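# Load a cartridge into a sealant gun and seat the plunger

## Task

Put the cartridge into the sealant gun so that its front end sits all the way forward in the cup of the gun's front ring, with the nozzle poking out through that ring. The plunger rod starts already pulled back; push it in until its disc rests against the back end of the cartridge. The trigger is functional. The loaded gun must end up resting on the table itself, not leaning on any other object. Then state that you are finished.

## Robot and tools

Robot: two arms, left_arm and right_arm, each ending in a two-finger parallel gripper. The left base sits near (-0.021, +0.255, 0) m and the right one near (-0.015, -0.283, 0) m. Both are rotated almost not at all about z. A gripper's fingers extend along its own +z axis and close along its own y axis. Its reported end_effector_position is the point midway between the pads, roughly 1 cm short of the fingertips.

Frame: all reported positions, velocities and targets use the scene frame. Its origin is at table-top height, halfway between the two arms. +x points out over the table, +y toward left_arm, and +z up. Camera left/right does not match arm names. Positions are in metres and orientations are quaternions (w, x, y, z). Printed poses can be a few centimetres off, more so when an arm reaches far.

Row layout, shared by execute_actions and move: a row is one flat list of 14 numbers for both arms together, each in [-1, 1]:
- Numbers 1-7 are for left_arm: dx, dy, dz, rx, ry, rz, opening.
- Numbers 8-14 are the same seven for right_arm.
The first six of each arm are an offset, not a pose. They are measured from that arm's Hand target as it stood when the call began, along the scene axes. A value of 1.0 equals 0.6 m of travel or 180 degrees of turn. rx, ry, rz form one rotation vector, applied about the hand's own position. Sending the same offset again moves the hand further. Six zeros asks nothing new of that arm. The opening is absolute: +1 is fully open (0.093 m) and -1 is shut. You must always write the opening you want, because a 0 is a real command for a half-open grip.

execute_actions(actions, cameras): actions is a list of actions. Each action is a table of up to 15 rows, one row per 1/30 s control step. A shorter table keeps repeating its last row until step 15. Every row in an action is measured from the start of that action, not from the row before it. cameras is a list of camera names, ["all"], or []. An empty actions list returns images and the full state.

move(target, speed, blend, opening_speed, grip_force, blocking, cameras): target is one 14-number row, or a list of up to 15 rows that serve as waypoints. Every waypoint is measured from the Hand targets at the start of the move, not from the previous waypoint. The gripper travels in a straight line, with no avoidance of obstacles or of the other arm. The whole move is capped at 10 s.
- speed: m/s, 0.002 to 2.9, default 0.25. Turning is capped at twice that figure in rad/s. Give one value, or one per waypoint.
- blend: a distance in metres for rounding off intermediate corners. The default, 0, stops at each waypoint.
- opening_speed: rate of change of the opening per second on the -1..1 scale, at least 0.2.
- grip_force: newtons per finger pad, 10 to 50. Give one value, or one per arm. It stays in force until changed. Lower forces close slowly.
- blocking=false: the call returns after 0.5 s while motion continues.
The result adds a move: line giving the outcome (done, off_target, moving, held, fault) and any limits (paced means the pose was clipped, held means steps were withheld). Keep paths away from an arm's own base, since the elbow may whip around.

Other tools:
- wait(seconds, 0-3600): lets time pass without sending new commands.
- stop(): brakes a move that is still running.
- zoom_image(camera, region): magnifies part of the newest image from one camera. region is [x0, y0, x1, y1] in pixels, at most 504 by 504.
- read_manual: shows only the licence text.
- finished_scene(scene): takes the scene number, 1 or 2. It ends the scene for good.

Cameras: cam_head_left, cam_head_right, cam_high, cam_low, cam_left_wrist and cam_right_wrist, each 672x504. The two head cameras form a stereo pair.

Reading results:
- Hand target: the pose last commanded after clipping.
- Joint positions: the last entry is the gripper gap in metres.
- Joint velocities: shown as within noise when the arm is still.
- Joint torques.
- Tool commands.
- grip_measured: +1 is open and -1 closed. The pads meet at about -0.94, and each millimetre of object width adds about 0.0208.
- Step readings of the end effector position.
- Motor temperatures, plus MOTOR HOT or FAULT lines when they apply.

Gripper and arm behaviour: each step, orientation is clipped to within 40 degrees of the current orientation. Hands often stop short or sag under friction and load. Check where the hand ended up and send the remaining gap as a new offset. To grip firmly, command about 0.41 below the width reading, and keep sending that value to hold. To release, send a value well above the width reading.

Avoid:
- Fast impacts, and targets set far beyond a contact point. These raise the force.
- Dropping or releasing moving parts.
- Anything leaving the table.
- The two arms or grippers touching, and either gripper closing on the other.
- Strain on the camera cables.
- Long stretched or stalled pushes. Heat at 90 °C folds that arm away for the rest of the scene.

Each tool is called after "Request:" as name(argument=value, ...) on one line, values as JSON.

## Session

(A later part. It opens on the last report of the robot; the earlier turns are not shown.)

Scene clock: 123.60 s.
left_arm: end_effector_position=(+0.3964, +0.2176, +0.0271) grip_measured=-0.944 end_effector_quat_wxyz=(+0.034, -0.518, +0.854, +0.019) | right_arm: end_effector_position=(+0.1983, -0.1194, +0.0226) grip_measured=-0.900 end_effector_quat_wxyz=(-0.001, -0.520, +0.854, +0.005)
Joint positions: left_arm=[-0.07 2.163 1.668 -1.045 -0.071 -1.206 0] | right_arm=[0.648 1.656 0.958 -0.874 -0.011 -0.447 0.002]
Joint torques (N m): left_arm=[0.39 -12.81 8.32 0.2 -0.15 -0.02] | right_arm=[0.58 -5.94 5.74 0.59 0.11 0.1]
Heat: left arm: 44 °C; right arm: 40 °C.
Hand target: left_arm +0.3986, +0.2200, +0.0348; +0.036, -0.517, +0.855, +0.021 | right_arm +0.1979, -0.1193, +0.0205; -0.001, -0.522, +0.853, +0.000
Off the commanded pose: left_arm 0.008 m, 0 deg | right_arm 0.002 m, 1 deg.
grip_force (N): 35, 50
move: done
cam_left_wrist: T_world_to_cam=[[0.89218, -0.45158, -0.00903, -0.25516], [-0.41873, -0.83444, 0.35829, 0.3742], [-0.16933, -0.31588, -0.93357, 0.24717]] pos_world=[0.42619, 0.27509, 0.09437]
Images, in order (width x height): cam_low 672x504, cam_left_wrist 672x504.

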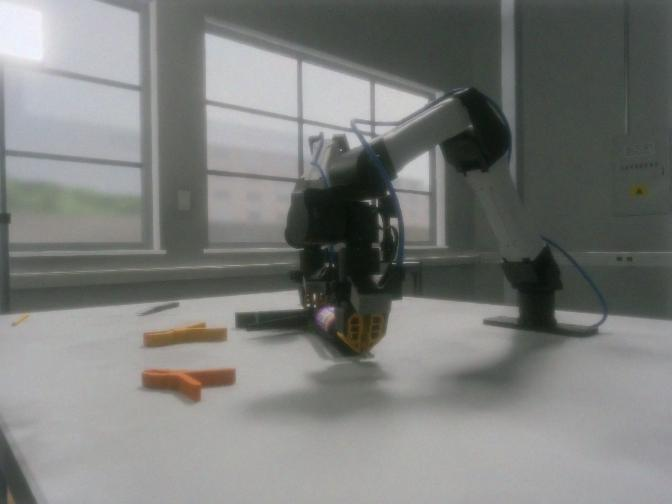

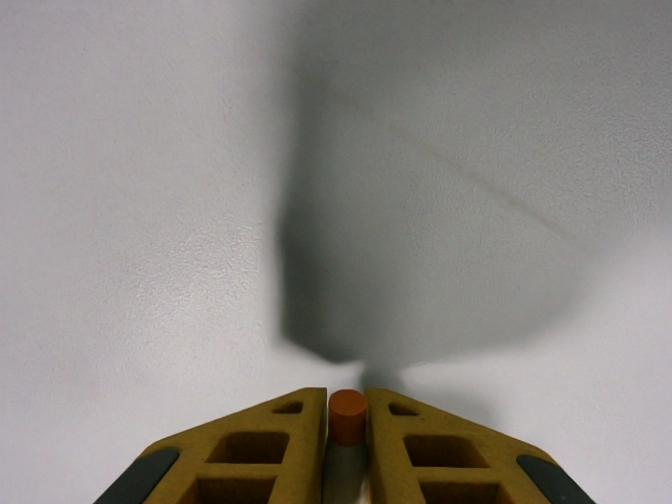

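Request:
move(target=[[0,0,0.012,0,0,0,-1,0,0,0,0,0,0,-0.95]], speed=[0.04], cameras=["cam_left_wrist"])

Scene clock: 124.27 s.
left_arm: end_effector_position=(+0.3960, +0.2176, +0.0314) grip_measured=-0.946 end_effector_quat_wxyz=(+0.032, -0.518, +0.854, +0.020) | right_arm: end_effector_position=(+0.1983, -0.1194, +0.0226) grip_measured=-0.900 end_effector_quat_wxyz=(-0.001, -0.520, +0.854, +0.005)
Joint positions: left_arm=[-0.07 2.163 1.686 -1.068 -0.071 -1.206 0] | right_arm=[0.648 1.656 0.958 -0.874 -0.011 -0.447 0.002]
Joint torques (N m): left_arm=[0.39 -13.41 8.4 0.16 -0.14 -0.02] | right_arm=[0.68 -5.89 5.7 0.62 0.13 0.11]
Heat: left arm: 44 °C; right arm: 40 °C.
Hand target: left_arm +0.3986, +0.2200, +0.0420; +0.036, -0.517, +0.855, +0.021 | right_arm +0.1979, -0.1193, +0.0205; -0.001, -0.522, +0.853, +0.000
Off the commanded pose: left_arm 0.011 m, 1 deg | right_arm 0.002 m, 1 deg.
grip_force (N): 35, 50
move: off_target (left_arm)
cam_left_wrist: T_world_to_cam=[[0.89211, -0.45157, -0.01481, -0.25452], [-0.41653, -0.83471, 0.36023, 0.37167], [-0.17503, -0.31519, -0.93275, 0.25315]] pos_world=[0.42618, 0.27509, 0.09847]

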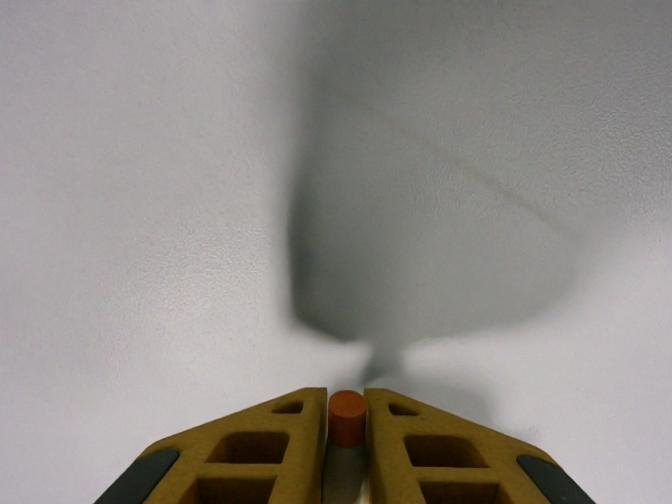

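Request:
move(target=[[0.0125,0.0235,0.001,0,0,0,-1,0,0,0,0,0,0,-0.95]], speed=[0.04], cameras=["cam_left_wrist","cam_head_right","cam_head_left"])

Request:
zoom_image(camera="cam_head_right", region=[210, 220, 340, 310])

Request:
zoom_image(camera="cam_head_left", region=[200, 220, 330, 310])

Scene clock: 125.23 s.
left_arm: end_effector_position=(+0.3965, +0.2242, +0.0358) grip_measured=-0.947 end_effector_quat_wxyz=(+0.023, -0.516, +0.856, +0.021) | right_arm: end_effector_position=(+0.2004, -0.1164, +0.0226) grip_measured=-0.900 end_effector_quat_wxyz=(+0.006, -0.522, +0.853, +0.006)
Joint positions: left_arm=[-0.05 2.171 1.717 -1.104 -0.061 -1.182 0] | right_arm=[0.652 1.656 0.958 -0.86 -0.011 -0.447 0.002]
Joint torques (N m): left_arm=[1.59 -12.15 9.05 0.36 -0.24 0.08] | right_arm=[0.21 -6.04 5.74 0.5 0.09 0.08]
Heat: left arm: 44 °C; right arm: 40 °C.
Hand target: left_arm +0.4060, +0.2342, +0.0425; +0.036, -0.517, +0.855, +0.021 | right_arm +0.1979, -0.1194, +0.0205; -0.001, -0.522, +0.853, +0.000
Off the commanded pose: left_arm 0.015 m, 1 deg | right_arm 0.004 m, 1 deg.
grip_force (N): 35, 50
move: off_target (left_arm)
cam_left_wrist: T_world_to_cam=[[0.88968, -0.45592, -0.02463, -0.24963], [-0.41493, -0.82986, 0.37305, 0.37363], [-0.19053, -0.32168, -0.92748, 0.26686]] pos_world=[0.42797, 0.28209, 0.10197]
Images, in order (width x height): cam_head_left 672x504, cam_head_right 672x504, cam_left_wrist 672x504.

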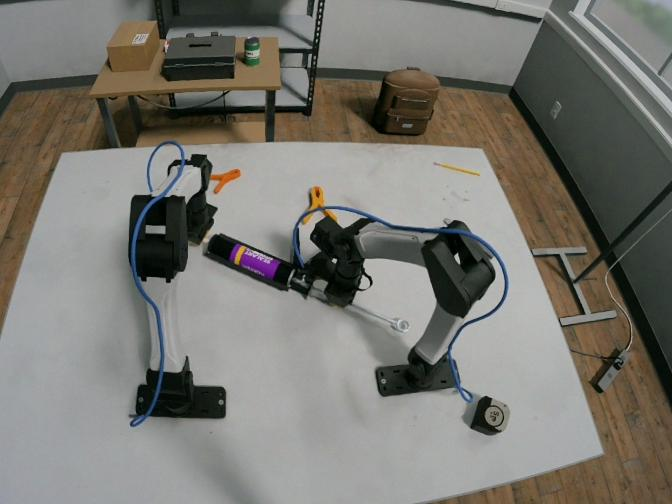

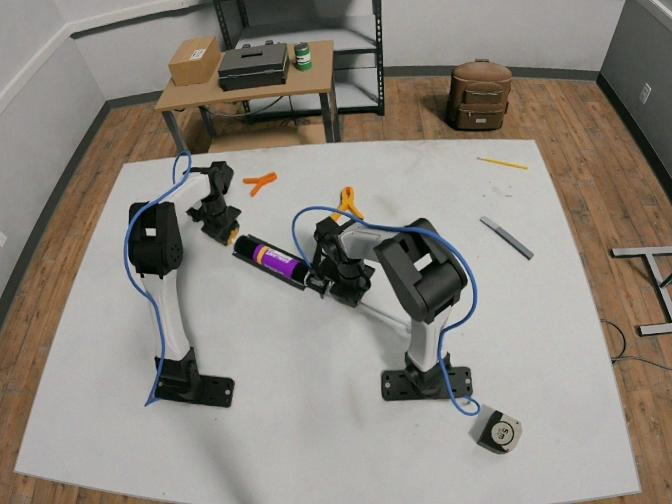

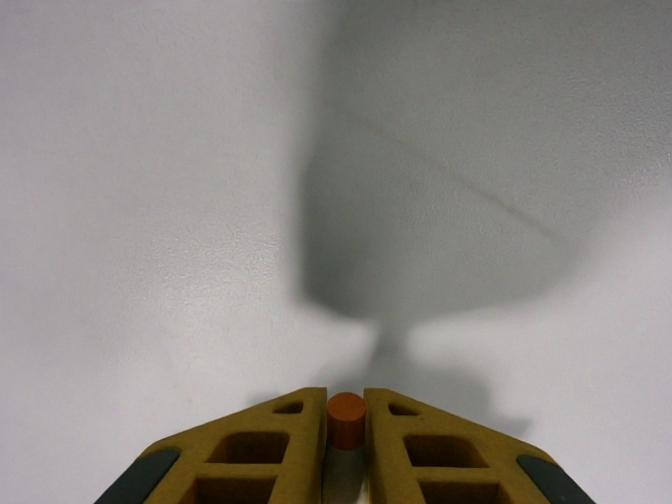

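Scaled by 3.877 from the camera's image (finer frame: 960x720).

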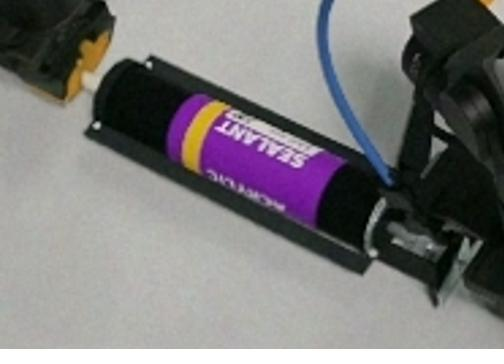

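Scaled by 3.877 from the camera's image (finer frame: 960x720).

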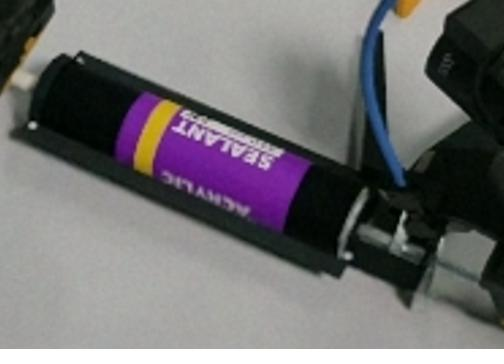

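Request:
zoom_image(camera="cam_head_right", region=[225, 225, 275, 265])

Request:
zoom_image(camera="cam_head_right", region=[290, 260, 340, 300])

Request:
zoom_image(camera="cam_head_left", region=[270, 255, 320, 295])

Scaled by 10.080 from the camera's image (finer frame: 960x720).

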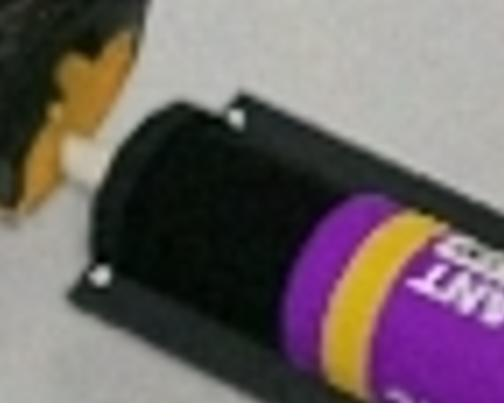

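Scaled by 10.080 from the camera's image (finer frame: 960x720).

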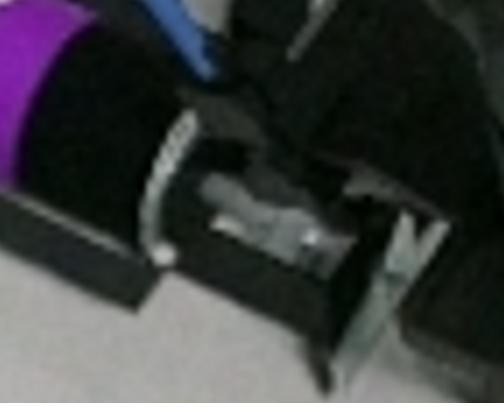

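Scaled by 10.080 from the camera's image (finer frame: 960x720).

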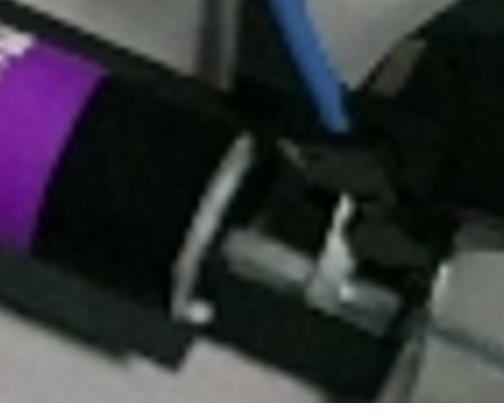

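Request:
move(target=[[0.004,0.0,-0.012,0,0,0,-1,0,0,0,0,0,0,-0.95]], speed=[0.03], cameras=["cam_left_wrist","cam_head_right","cam_low"])

Request:
zoom_image(camera="cam_head_right", region=[225, 225, 275, 265])

Request:
zoom_image(camera="cam_low", region=[310, 275, 400, 365])

Scene clock: 126.47 s.
left_arm: end_effector_position=(+0.3978, +0.2280, +0.0302) grip_measured=-0.947 end_effector_quat_wxyz=(+0.021, -0.519, +0.854, +0.023) | right_arm: end_effector_position=(+0.1999, -0.1168, +0.0226) grip_measured=-0.900 end_effector_quat_wxyz=(+0.005, -0.523, +0.852, +0.006)
Joint positions: left_arm=[-0.041 2.185 1.717 -1.096 -0.061 -1.179 0] | right_arm=[0.652 1.656 0.958 -0.862 -0.011 -0.449 0.002]
Joint torques (N m): left_arm=[0.88 -12.08 8.77 0.45 -0.24 0.06] | right_arm=[0.23 -5.97 5.65 0.49 0.11 0.14]
Heat: left arm: 44 °C; right arm: 40 °C.
Hand target: left_arm +0.4084, +0.2341, +0.0353; +0.036, -0.516, +0.855, +0.021 | right_arm +0.1979, -0.1194, +0.0205; -0.001, -0.522, +0.853, +0.000
Off the commanded pose: left_arm 0.013 m, 2 deg | right_arm 0.004 m, 1 deg.
grip_force (N): 35, 50
move: off_target (left_arm)
cam_left_wrist: T_world_to_cam=[[0.89229, -0.45048, -0.02978, -0.25133], [-0.40781, -0.83255, 0.37491, 0.37707], [-0.19368, -0.32238, -0.92658, 0.26454]] pos_world=[0.42927, 0.28599, 0.09627]
Images, in order (width x height): cam_head_right 672x504, cam_low 672x504, cam_left_wrist 672x504.

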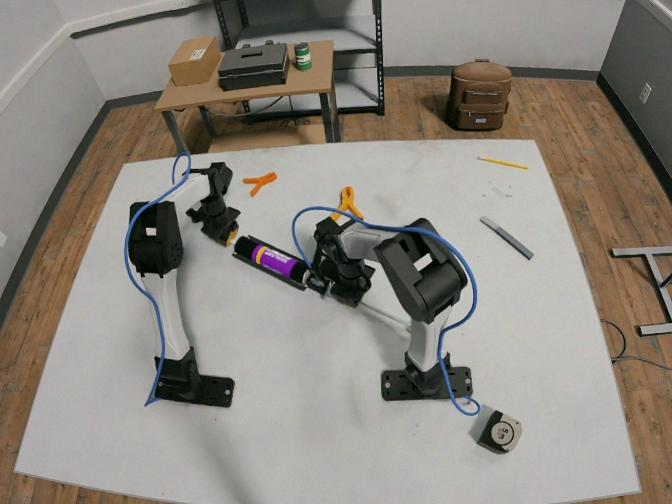

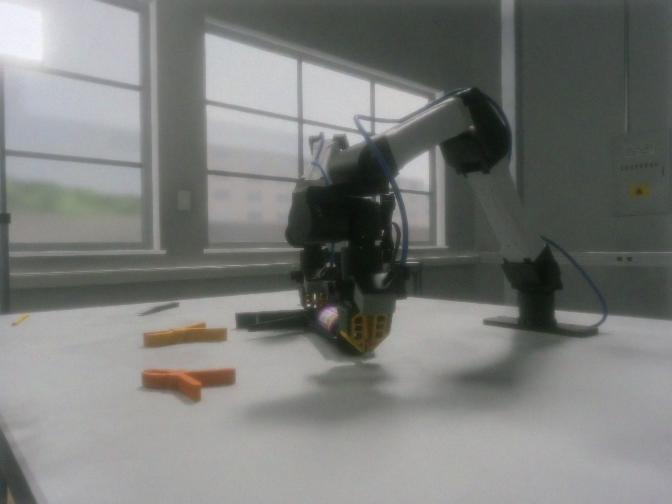

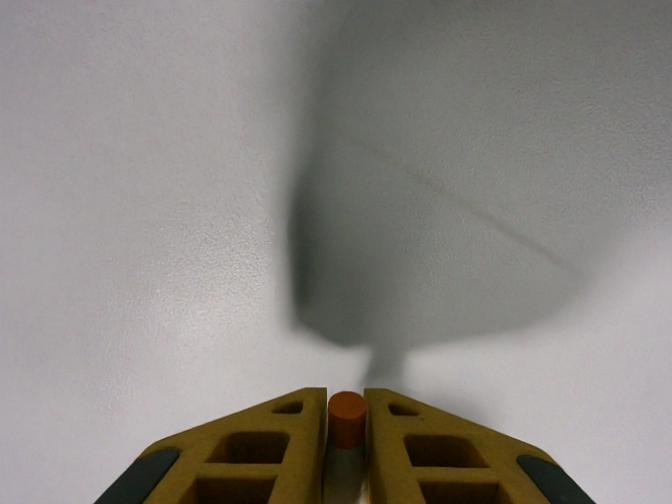

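Scaled by 10.080 from the camera's image (finer frame: 960x720).

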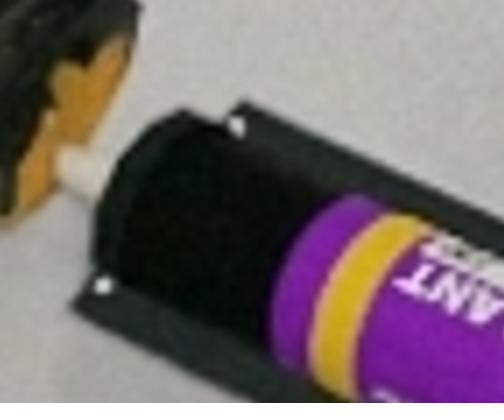

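Scaled by 5.600 from the camera's image (finer frame: 960x720).

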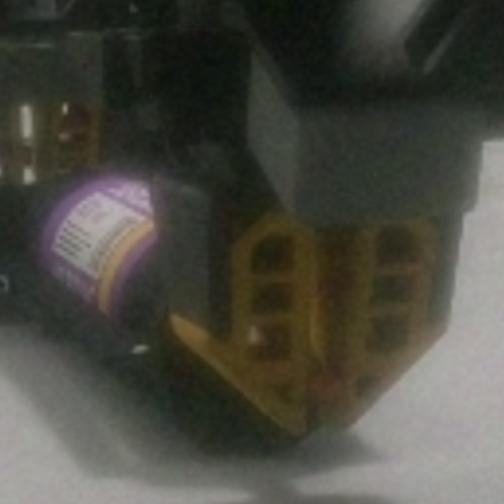

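Request:
move(target=[[0.004,0.014,-0.004,0,0,0,-1,0,0,0,0,0,0,-0.95]], speed=[0.03], cameras=["cam_head_right"])

Request:
zoom_image(camera="cam_head_right", region=[225, 225, 275, 265])

Request:
zoom_image(camera="cam_head_right", region=[290, 260, 340, 300])

Scene clock: 127.30 s.
left_arm: end_effector_position=(+0.3992, +0.2301, +0.0292) grip_measured=-0.947 end_effector_quat_wxyz=(+0.019, -0.515, +0.857, +0.019) | right_arm: end_effector_position=(+0.1999, -0.1165, +0.0226) grip_measured=-0.900 end_effector_quat_wxyz=(+0.005, -0.524, +0.852, +0.006)
Joint positions: left_arm=[-0.032 2.19 1.721 -1.093 -0.053 -1.162 0] | right_arm=[0.653 1.656 0.958 -0.862 -0.011 -0.449 0.002]
Joint torques (N m): left_arm=[1.81 -11.81 8.76 0.49 -0.31 0.09] | right_arm=[0.09 -5.96 5.57 0.49 0.11 0.12]
Heat: left arm: 44 °C; right arm: 40 °C.
Hand target: left_arm +0.4108, +0.2425, +0.0329; +0.036, -0.517, +0.855, +0.021 | right_arm +0.1979, -0.1193, +0.0205; -0.001, -0.522, +0.853, +0.000
Off the commanded pose: left_arm 0.017 m, 2 deg | right_arm 0.004 m, 1 deg.
grip_force (N): 35, 50
move: off_target (left_arm)

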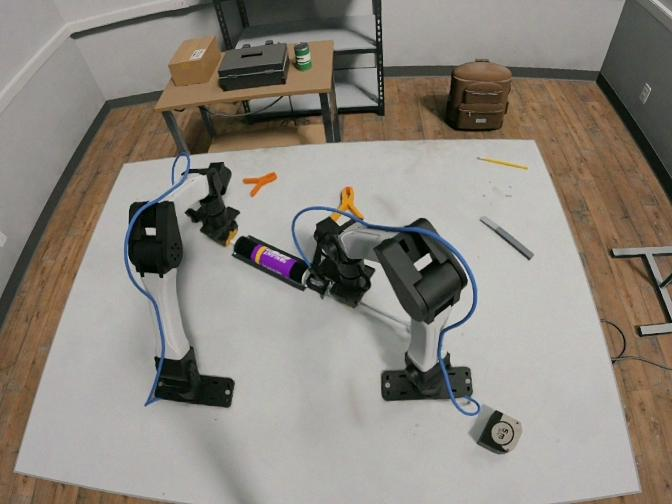

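Scaled by 10.080 from the camera's image (finer frame: 960x720).

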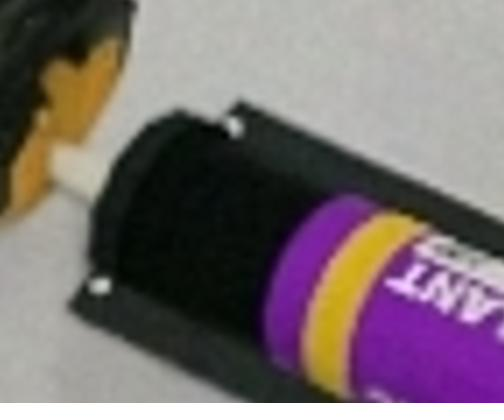

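Scaled by 10.080 from the camera's image (finer frame: 960x720).

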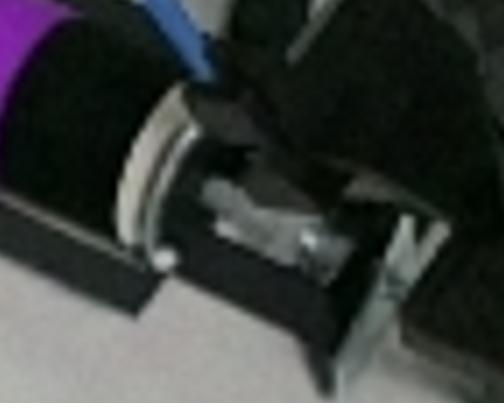

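Request:
move(target=[[0.002,0.012,-0.002,0,0,0,-1,0,0,0,0,0,0,-0.95]], speed=[0.03], cameras=["cam_head_right"])

Request:
zoom_image(camera="cam_head_right", region=[225, 225, 275, 265])

Request:
zoom_image(camera="cam_head_right", region=[290, 260, 340, 300])

Scene clock: 128.07 s.
left_arm: end_effector_position=(+0.3993, +0.2320, +0.0289) grip_measured=-0.947 end_effector_quat_wxyz=(+0.014, -0.513, +0.858, +0.013) | right_arm: end_effector_position=(+0.2011, -0.1156, +0.0227) grip_measured=-0.900 end_effector_quat_wxyz=(+0.008, -0.524, +0.851, +0.006)
Joint positions: left_arm=[-0.022 2.19 1.721 -1.093 -0.037 -1.147 0] | right_arm=[0.653 1.656 0.958 -0.855 -0.011 -0.452 0.002]
Joint torques (N m): left_arm=[2.29 -11.56 8.81 0.51 -0.47 0.1] | right_arm=[0.09 -5.91 5.83 0.41 0.11 0.14]
Heat: left arm: 44 °C; right arm: 40 °C.
Hand target: left_arm +0.4120, +0.2497, +0.0317; +0.036, -0.516, +0.855, +0.021 | right_arm +0.1979, -0.1193, +0.0205; -0.001, -0.522, +0.853, +0.000
Off the commanded pose: left_arm 0.022 m, 3 deg | right_arm 0.005 m, 1 deg.
grip_force (N): 35, 50
move: off_target (left_arm)

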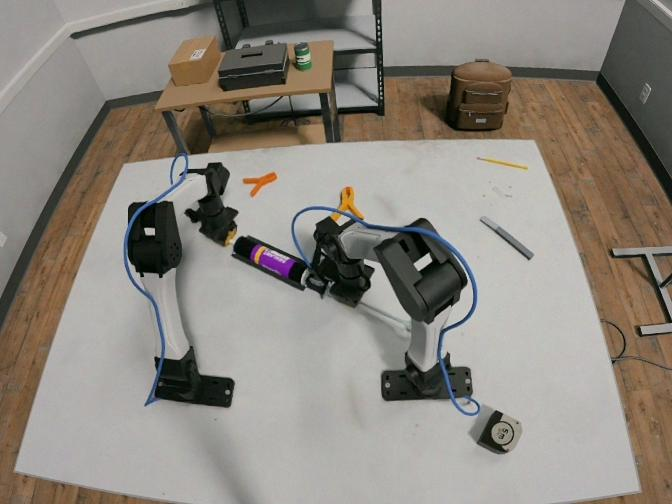

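Scaled by 10.080 from the camera's image (finer frame: 960x720).

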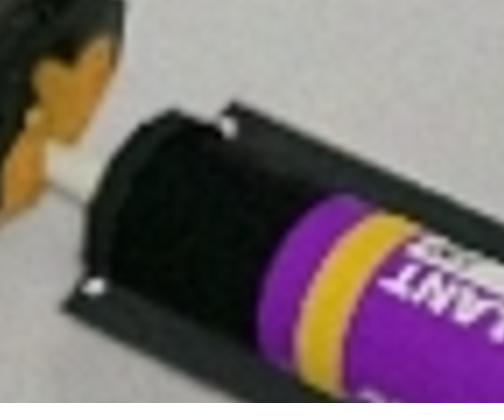

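Scaled by 10.080 from the camera's image (finer frame: 960x720).

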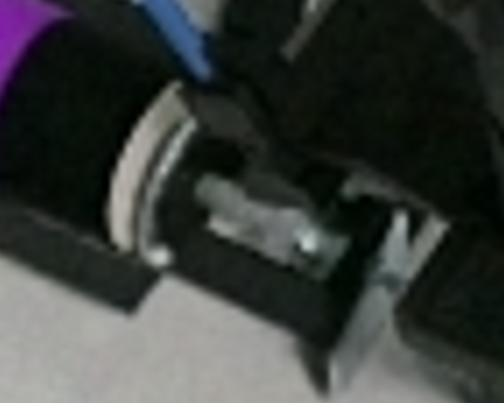

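Request:
move(target=[[-0.015,-0.022,0,0,0,0,-1,0.0157,0.0295,0,0,0,0,-0.95]], speed=[0.04], cameras=["cam_head_right","cam_head_left","cam_right_wrist"])

Request:
zoom_image(camera="cam_head_right", region=[225, 225, 275, 265])

Request:
zoom_image(camera="cam_head_right", region=[290, 260, 340, 300])

Scene clock: 129.13 s.
left_arm: end_effector_position=(+0.4029, +0.2339, +0.0291) grip_measured=-0.947 end_effector_quat_wxyz=(+0.024, -0.513, +0.858, +0.014) | right_arm: end_effector_position=(+0.2009, -0.1080, +0.0209) grip_measured=-0.900 end_effector_quat_wxyz=(-0.006, -0.524, +0.852, +0.005)
Joint positions: left_arm=[-0.022 2.19 1.721 -1.079 -0.05 -1.146 0] | right_arm=[0.675 1.7 1 -0.881 -0.011 -0.429 0.002]
Joint torques (N m): left_arm=[-0.27 -14.17 4.67 0.56 -0.34 -0.21] | right_arm=[0.65 -4.46 8.73 0.57 0.16 0.17]
Heat: left arm: 44 °C; right arm: 40 °C.
Hand target: left_arm +0.4031, +0.2365, +0.0317; +0.036, -0.516, +0.855, +0.021 | right_arm +0.2073, -0.1017, +0.0205; -0.001, -0.522, +0.853, +0.000
Off the commanded pose: left_arm 0.004 m, 2 deg | right_arm 0.009 m, 1 deg.
grip_force (N): 35, 50
move: done
cam_right_wrist: T_world_to_cam=[[0.89309, -0.44894, -0.029, -0.22661], [-0.39311, -0.81011, 0.43495, 0.01943], [-0.21876, -0.37705, -0.89999, 0.10753]] pos_world=[0.23354, -0.04545, 0.08175]
Images, in order (width x height): cam_head_left 672x504, cam_head_right 672x504, cam_right_wrist 672x504.

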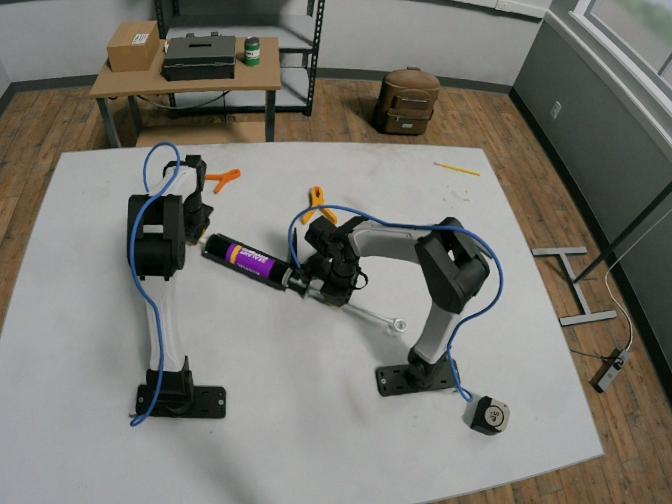

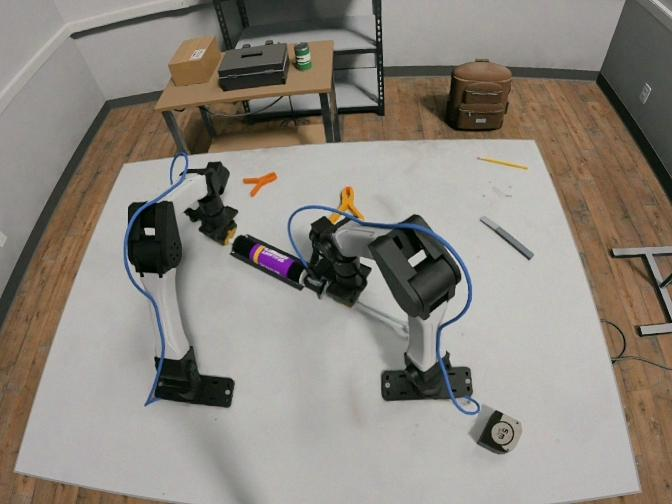

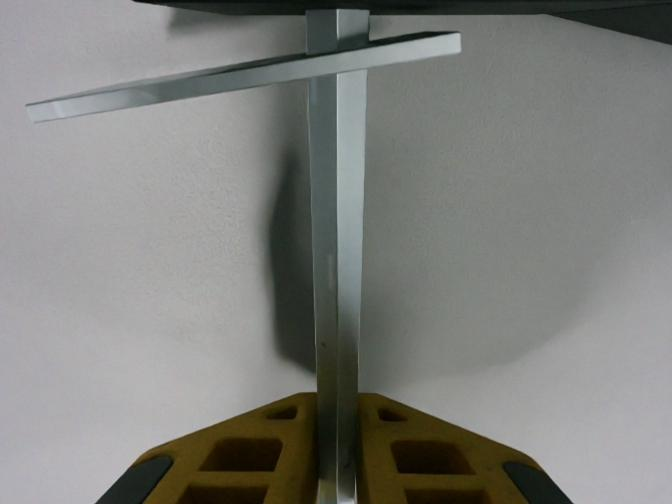

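Scaled by 10.080 from the camera's image (finer frame: 960x720).

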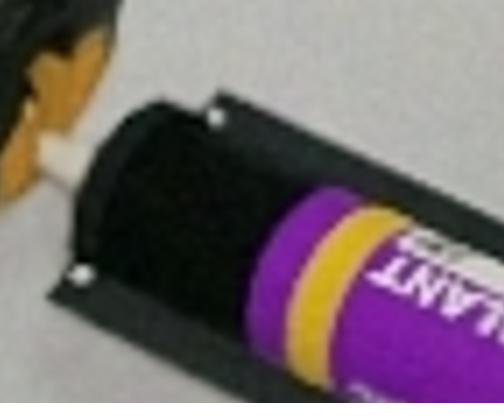

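Scaled by 10.080 from the camera's image (finer frame: 960x720).

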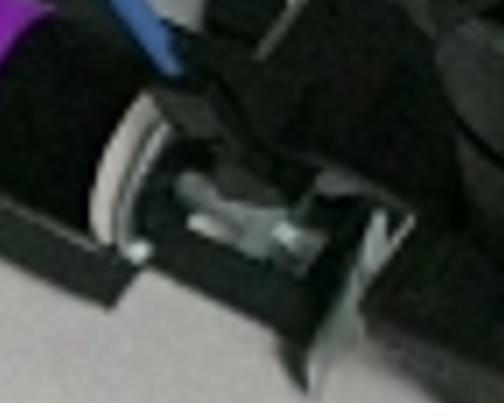

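Request:
move(target=[[0,0,0,0,0,0,-1,-0.008,-0.015,0,0,0,0,-0.95]], speed=[0.06])

Request:
move(target=[[0,0,0,0,0,0,-0.3,0,0,0,0,0,0,-0.5]], opening_speed=0.6, cameras=["cam_left_wrist"])

Scene clock: 129.93 s.
left_arm: end_effector_position=(+0.4029, +0.2339, +0.0291) grip_measured=-0.947 end_effector_quat_wxyz=(+0.024, -0.513, +0.858, +0.014) | right_arm: end_effector_position=(+0.2009, -0.1080, +0.0209) grip_measured=-0.900 end_effector_quat_wxyz=(-0.006, -0.524, +0.852, +0.005)
Joint positions: left_arm=[-0.022 2.19 1.721 -1.079 -0.05 -1.146 0] | right_arm=[0.675 1.7 1 -0.881 -0.011 -0.429 0.002]
Joint torques (N m): left_arm=[-0.25 -14.17 4.67 0.56 -0.34 -0.22] | right_arm=[-0.62 -7.38 5.09 0.59 0.08 0.06]
Heat: left arm: 44 °C; right arm: 40 °C.
Hand target: left_arm +0.4031, +0.2365, +0.0317; +0.036, -0.516, +0.855, +0.021 | right_arm +0.2025, -0.1107, +0.0205; -0.001, -0.522, +0.853, +0.000
Off the commanded pose: left_arm 0.004 m, 2 deg | right_arm 0.003 m, 1 deg.
grip_force (N): 35, 50
move: done

Scene clock: 131.37 s.
left_arm: end_effector_position=(+0.4032, +0.2346, +0.0291) grip_measured=-0.302 end_effector_quat_wxyz=(+0.025, -0.513, +0.858, +0.016) | right_arm: end_effector_position=(+0.2012, -0.1078, +0.0209) grip_measured=-0.501 end_effector_quat_wxyz=(-0.005, -0.524, +0.852, +0.005)
Joint positions: left_arm=[-0.022 2.19 1.721 -1.078 -0.055 -1.146 0.031] | right_arm=[0.675 1.7 1 -0.88 -0.011 -0.429 0.021]
Joint torques (N m): left_arm=[-0.25 -14.26 4.66 0.57 -0.3 -0.21] | right_arm=[-0.55 -7.25 5.05 0.58 0.14 0.08]
Motor temperatures (°C): left_arm=[26 45 31 31 26 27 25] | right_arm=[30 36 40 30 25 24 27]
Heat: left arm: 45 °C; right arm: 40 °C.
Hand target: left_arm +0.4031, +0.2365, +0.0317; +0.036, -0.516, +0.855, +0.021 | right_arm +0.2025, -0.1106, +0.0205; -0.001, -0.522, +0.853, +0.000
Off the commanded pose: left_arm 0.003 m, 1 deg | right_arm 0.003 m, 1 deg.
grip_force (N): 35, 50
move: done
cam_left_wrist: T_world_to_cam=[[0.88647, -0.46258, -0.01366, -0.24854], [-0.42427, -0.82415, 0.3752, 0.38987], [-0.18481, -0.32681, -0.92685, 0.26418]] pos_world=[0.43456, 0.29268, 0.09518]

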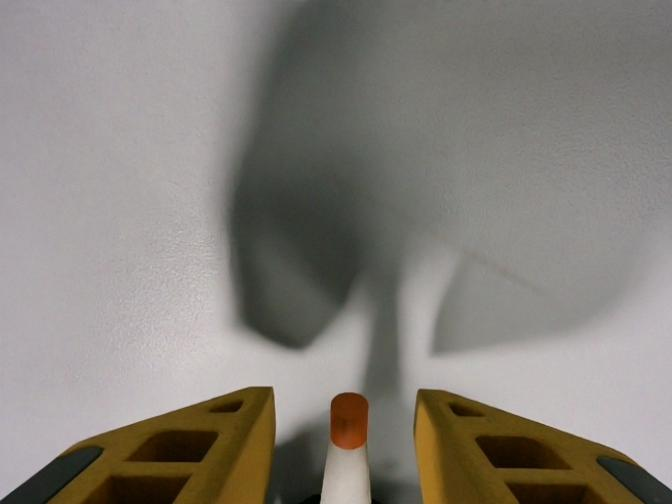

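Request:
move(target=[[0,0,0.15,0,0,0,-0.3,0,0,0.18,0,0,0,-0.5],[-0.24,0.03,0.28,0,0,0,-0.3,0.17,0.134,0.21,0,0,0,-0.3]], speed=0.25, blend=[0.03,0], cameras=["all"])

Request:
zoom_image(camera="cam_low", region=[320, 295, 390, 365])

Scene clock: 134.10 s.
left_arm: end_effector_position=(+0.2646, +0.2486, +0.2017) grip_measured=-0.302 end_effector_quat_wxyz=(+0.039, -0.519, +0.854, +0.007) | right_arm: end_effector_position=(+0.2999, -0.0289, +0.1464) grip_measured=-0.301 end_effector_quat_wxyz=(+0.001, -0.524, +0.852, +0.006)
Joint positions: left_arm=[-0.006 1.603 1.628 -1.539 -0.055 -1.144 0.031] | right_arm=[0.675 2.11 2.065 -1.521 -0.011 -0.429 0.031]
Joint torques (N m): left_arm=[0.65 -7.71 4.53 0.43 -0.28 0.03] | right_arm=[-0.38 -8.62 9.59 0.32 0.1 0.07]
Heat: left arm: 45 °C; right arm: 40 °C.
Hand target: left_arm +0.2590, +0.2544, +0.1997; +0.036, -0.516, +0.855, +0.021 | right_arm +0.3045, -0.0302, +0.1466; -0.001, -0.522, +0.853, +0.000
Off the commanded pose: left_arm 0.008 m, 2 deg | right_arm 0.005 m, 1 deg.
grip_force (N): 35, 50
move: done
cam_left_wrist: T_world_to_cam=[[0.89242, -0.45094, 0.01556, -0.12715], [-0.42537, -0.82933, 0.36232, 0.28204], [-0.15048, -0.32996, -0.93193, 0.39586]] pos_world=[0.29301, 0.30718, 0.2687]
cam_right_wrist: T_world_to_cam=[[0.89339, -0.44871, -0.02267, -0.27678], [-0.39823, -0.81422, 0.42245, 0.07113], [-0.20801, -0.36838, -0.9061, 0.26991]] pos_world=[0.33174, 0.03315, 0.20824]

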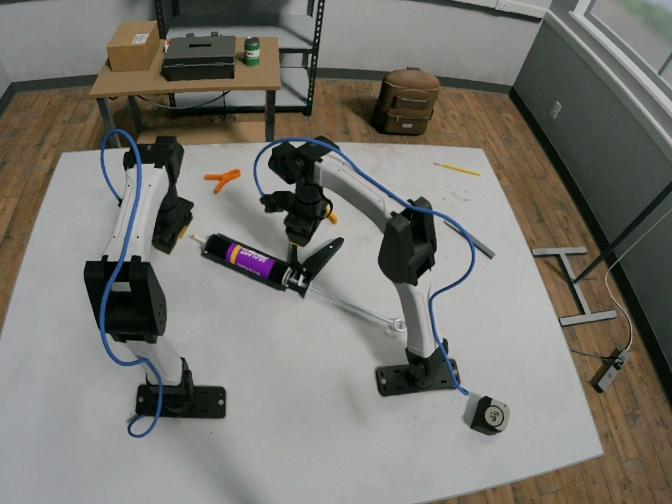

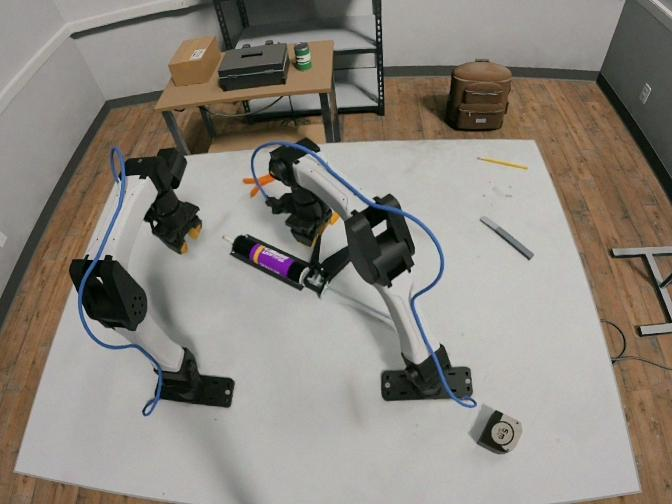

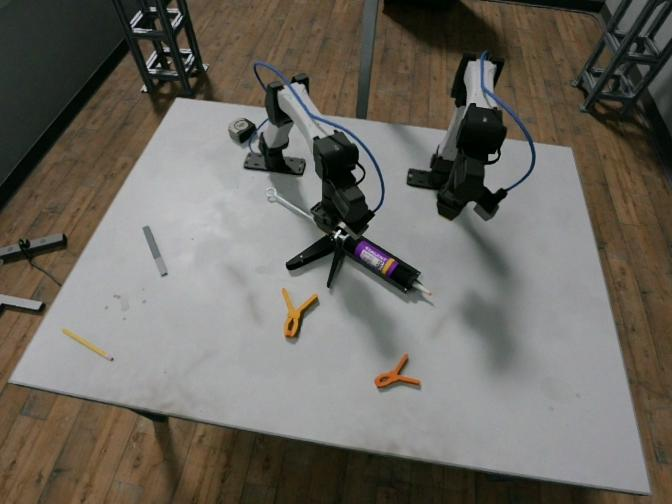

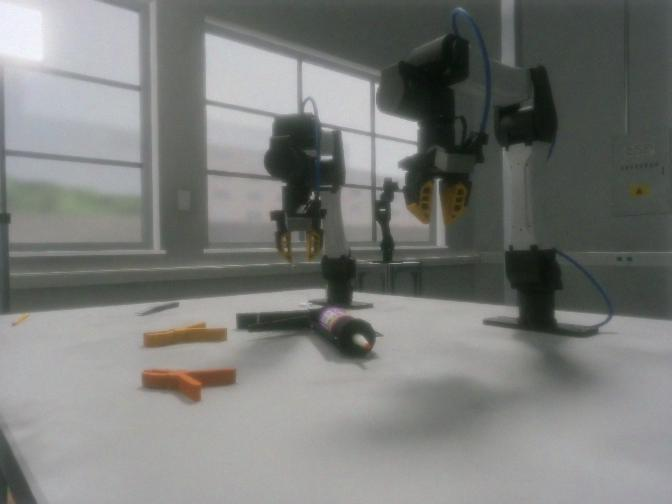

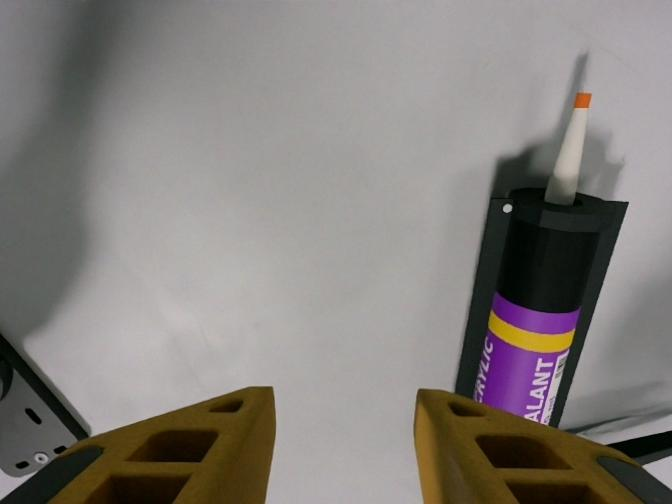

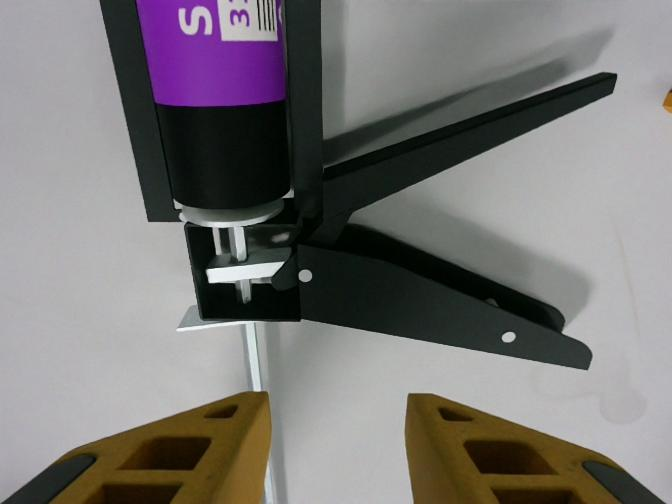

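Scaled by 7.200 from the camera's image (finer frame: 960x720).

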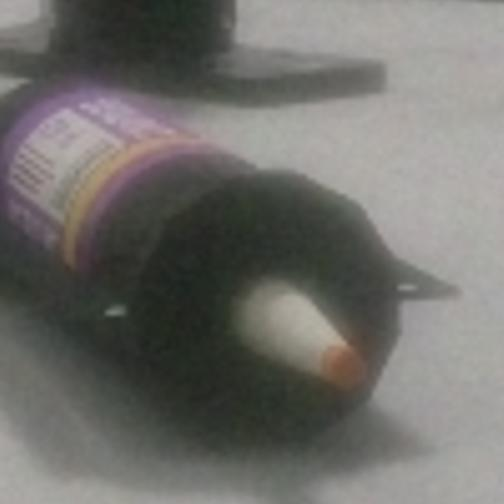

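Request:
zoom_image(camera="cam_right_wrist", region=[130, 150, 330, 350])

Scaled by 2.520 from the camera's image (finer frame: 960x720).

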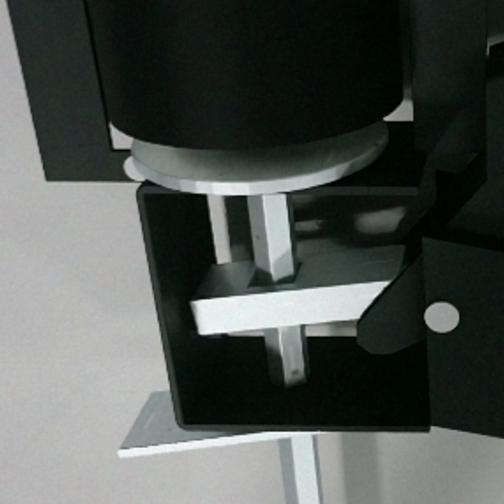

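Request:
move(target=[0,0,0,0,0,0,-0.3,0.016,-0.023,0,0,0,-0.5,1], speed=0.3, cameras=["cam_right_wrist","cam_head_left"])

Scene clock: 138.53 s.
left_arm: end_effector_position=(+0.2646, +0.2486, +0.2017) grip_measured=-0.302 end_effector_quat_wxyz=(+0.039, -0.519, +0.854, +0.007) | right_arm: end_effector_position=(+0.3099, -0.0418, +0.1464) grip_measured=+1.000 end_effector_quat_wxyz=(-0.003, +0.226, +0.974, +0.005)
Joint positions: left_arm=[-0.006 1.603 1.628 -1.539 -0.055 -1.144 0.031] | right_arm=[0.635 2.11 2.065 -1.521 -0.011 1.09 0.093]
Joint torques (N m): left_arm=[0.64 -7.71 4.53 0.42 -0.28 0.03] | right_arm=[-0.62 -9.14 8.65 0.33 0.18 0.15]
Heat: left arm: 44 °C; right arm: 41 °C.
Hand target: left_arm +0.2590, +0.2544, +0.1997; +0.036, -0.516, +0.855, +0.021 | right_arm +0.3141, -0.0440, +0.1466; +0.000, +0.234, +0.972, +0.001
Off the commanded pose: left_arm 0.008 m, 2 deg | right_arm 0.005 m, 1 deg.
grip_force (N): 35, 50
move: done
cam_right_wrist: T_world_to_cam=[[-0.43842, -0.89847, -0.0233, 0.10243], [-0.81262, 0.38518, 0.43736, 0.24091], [-0.38398, 0.21068, -0.89898, 0.34498]] pos_world=[0.37314, -0.07345, 0.20715]
Images, in order (width x height): cam_head_left 672x504, cam_right_wrist 672x504.

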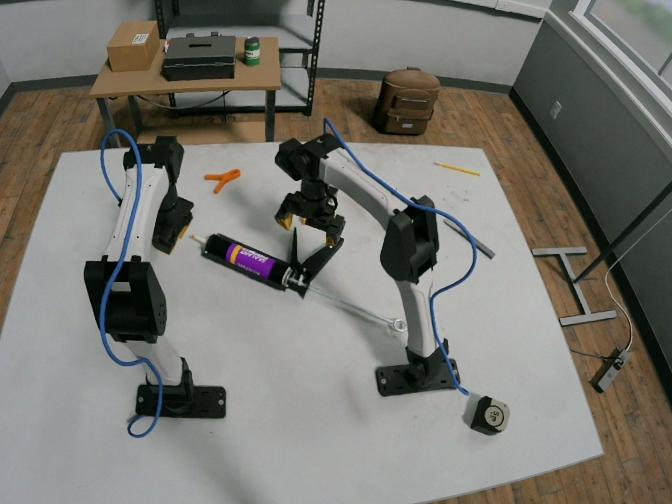

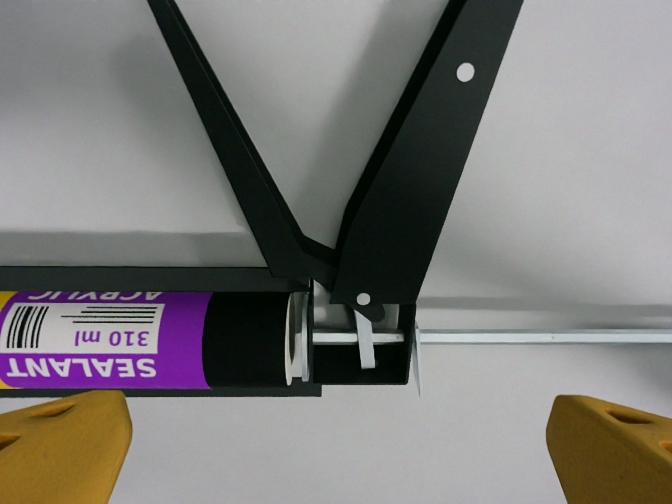

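Request:
move(target=[0,0,0,0,0,0,-0.3,-0.004,0.002,-0.14,0,0,0,1], speed=0.15, cameras=["cam_right_wrist","cam_head_left","cam_low","cam_high"])

Request:
zoom_image(camera="cam_high", region=[270, 180, 410, 300])

Scene clock: 140.57 s.
left_arm: end_effector_position=(+0.2646, +0.2486, +0.2017) grip_measured=-0.302 end_effector_quat_wxyz=(+0.039, -0.519, +0.854, +0.007) | right_arm: end_effector_position=(+0.3110, -0.0409, +0.0651) grip_measured=+1.000 end_effector_quat_wxyz=(-0.004, +0.228, +0.974, +0.003)
Joint positions: left_arm=[-0.006 1.603 1.628 -1.539 -0.055 -1.144 0.031] | right_arm=[0.635 2.11 1.741 -1.202 -0.011 1.095 0.093]
Joint torques (N m): left_arm=[0.65 -7.69 4.52 0.42 -0.28 0.03] | right_arm=[-0.1 -10.71 5.44 0.57 0.18 0.14]
Heat: left arm: 44 °C; right arm: 41 °C.
Hand target: left_arm +0.2590, +0.2544, +0.1997; +0.036, -0.516, +0.855, +0.021 | right_arm +0.3117, -0.0428, +0.0626; +0.000, +0.234, +0.972, +0.001
Off the commanded pose: left_arm 0.008 m, 2 deg | right_arm 0.003 m, 1 deg.
grip_force (N): 35, 50
move: done
cam_right_wrist: T_world_to_cam=[[-0.44368, -0.89599, -0.01879, 0.10332], [-0.80863, 0.39121, 0.43941, 0.27603], [-0.38635, 0.21016, -0.89809, 0.2728]] pos_world=[0.37445, -0.07274, 0.12565]
Images, in order (width x height): cam_head_left 672x504, cam_high 672x504, cam_low 672x504, cam_right_wrist 672x504.

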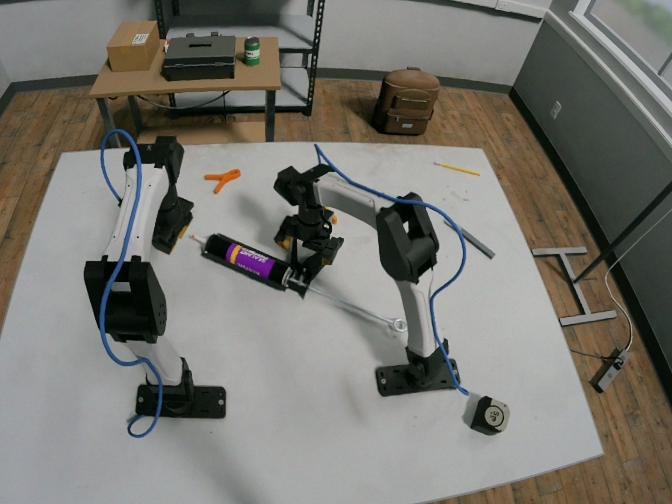

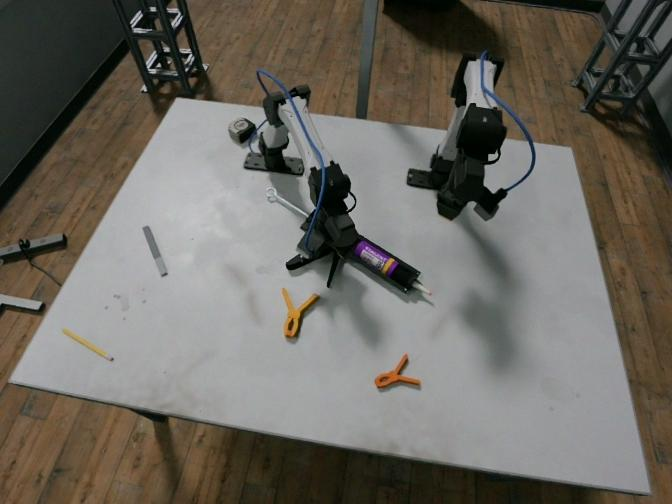

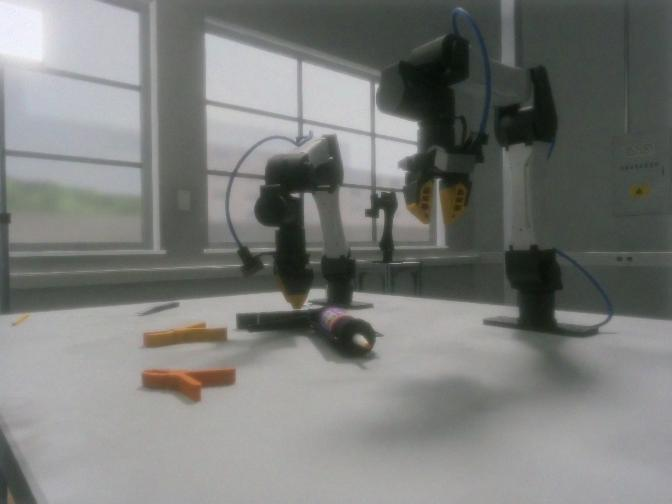

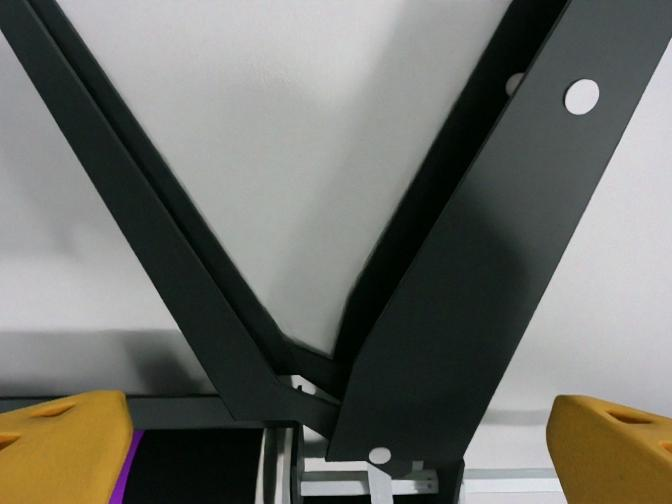

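Scaled by 3.600 from the camera's image (finer frame: 960x720).

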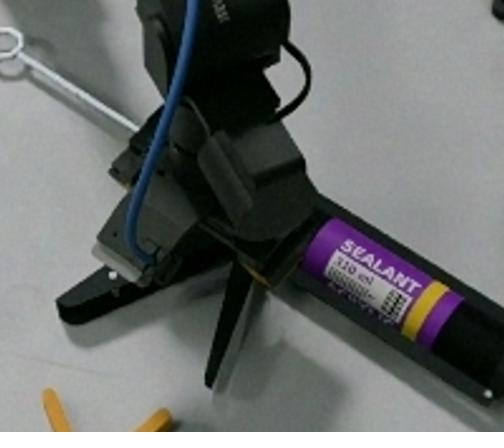

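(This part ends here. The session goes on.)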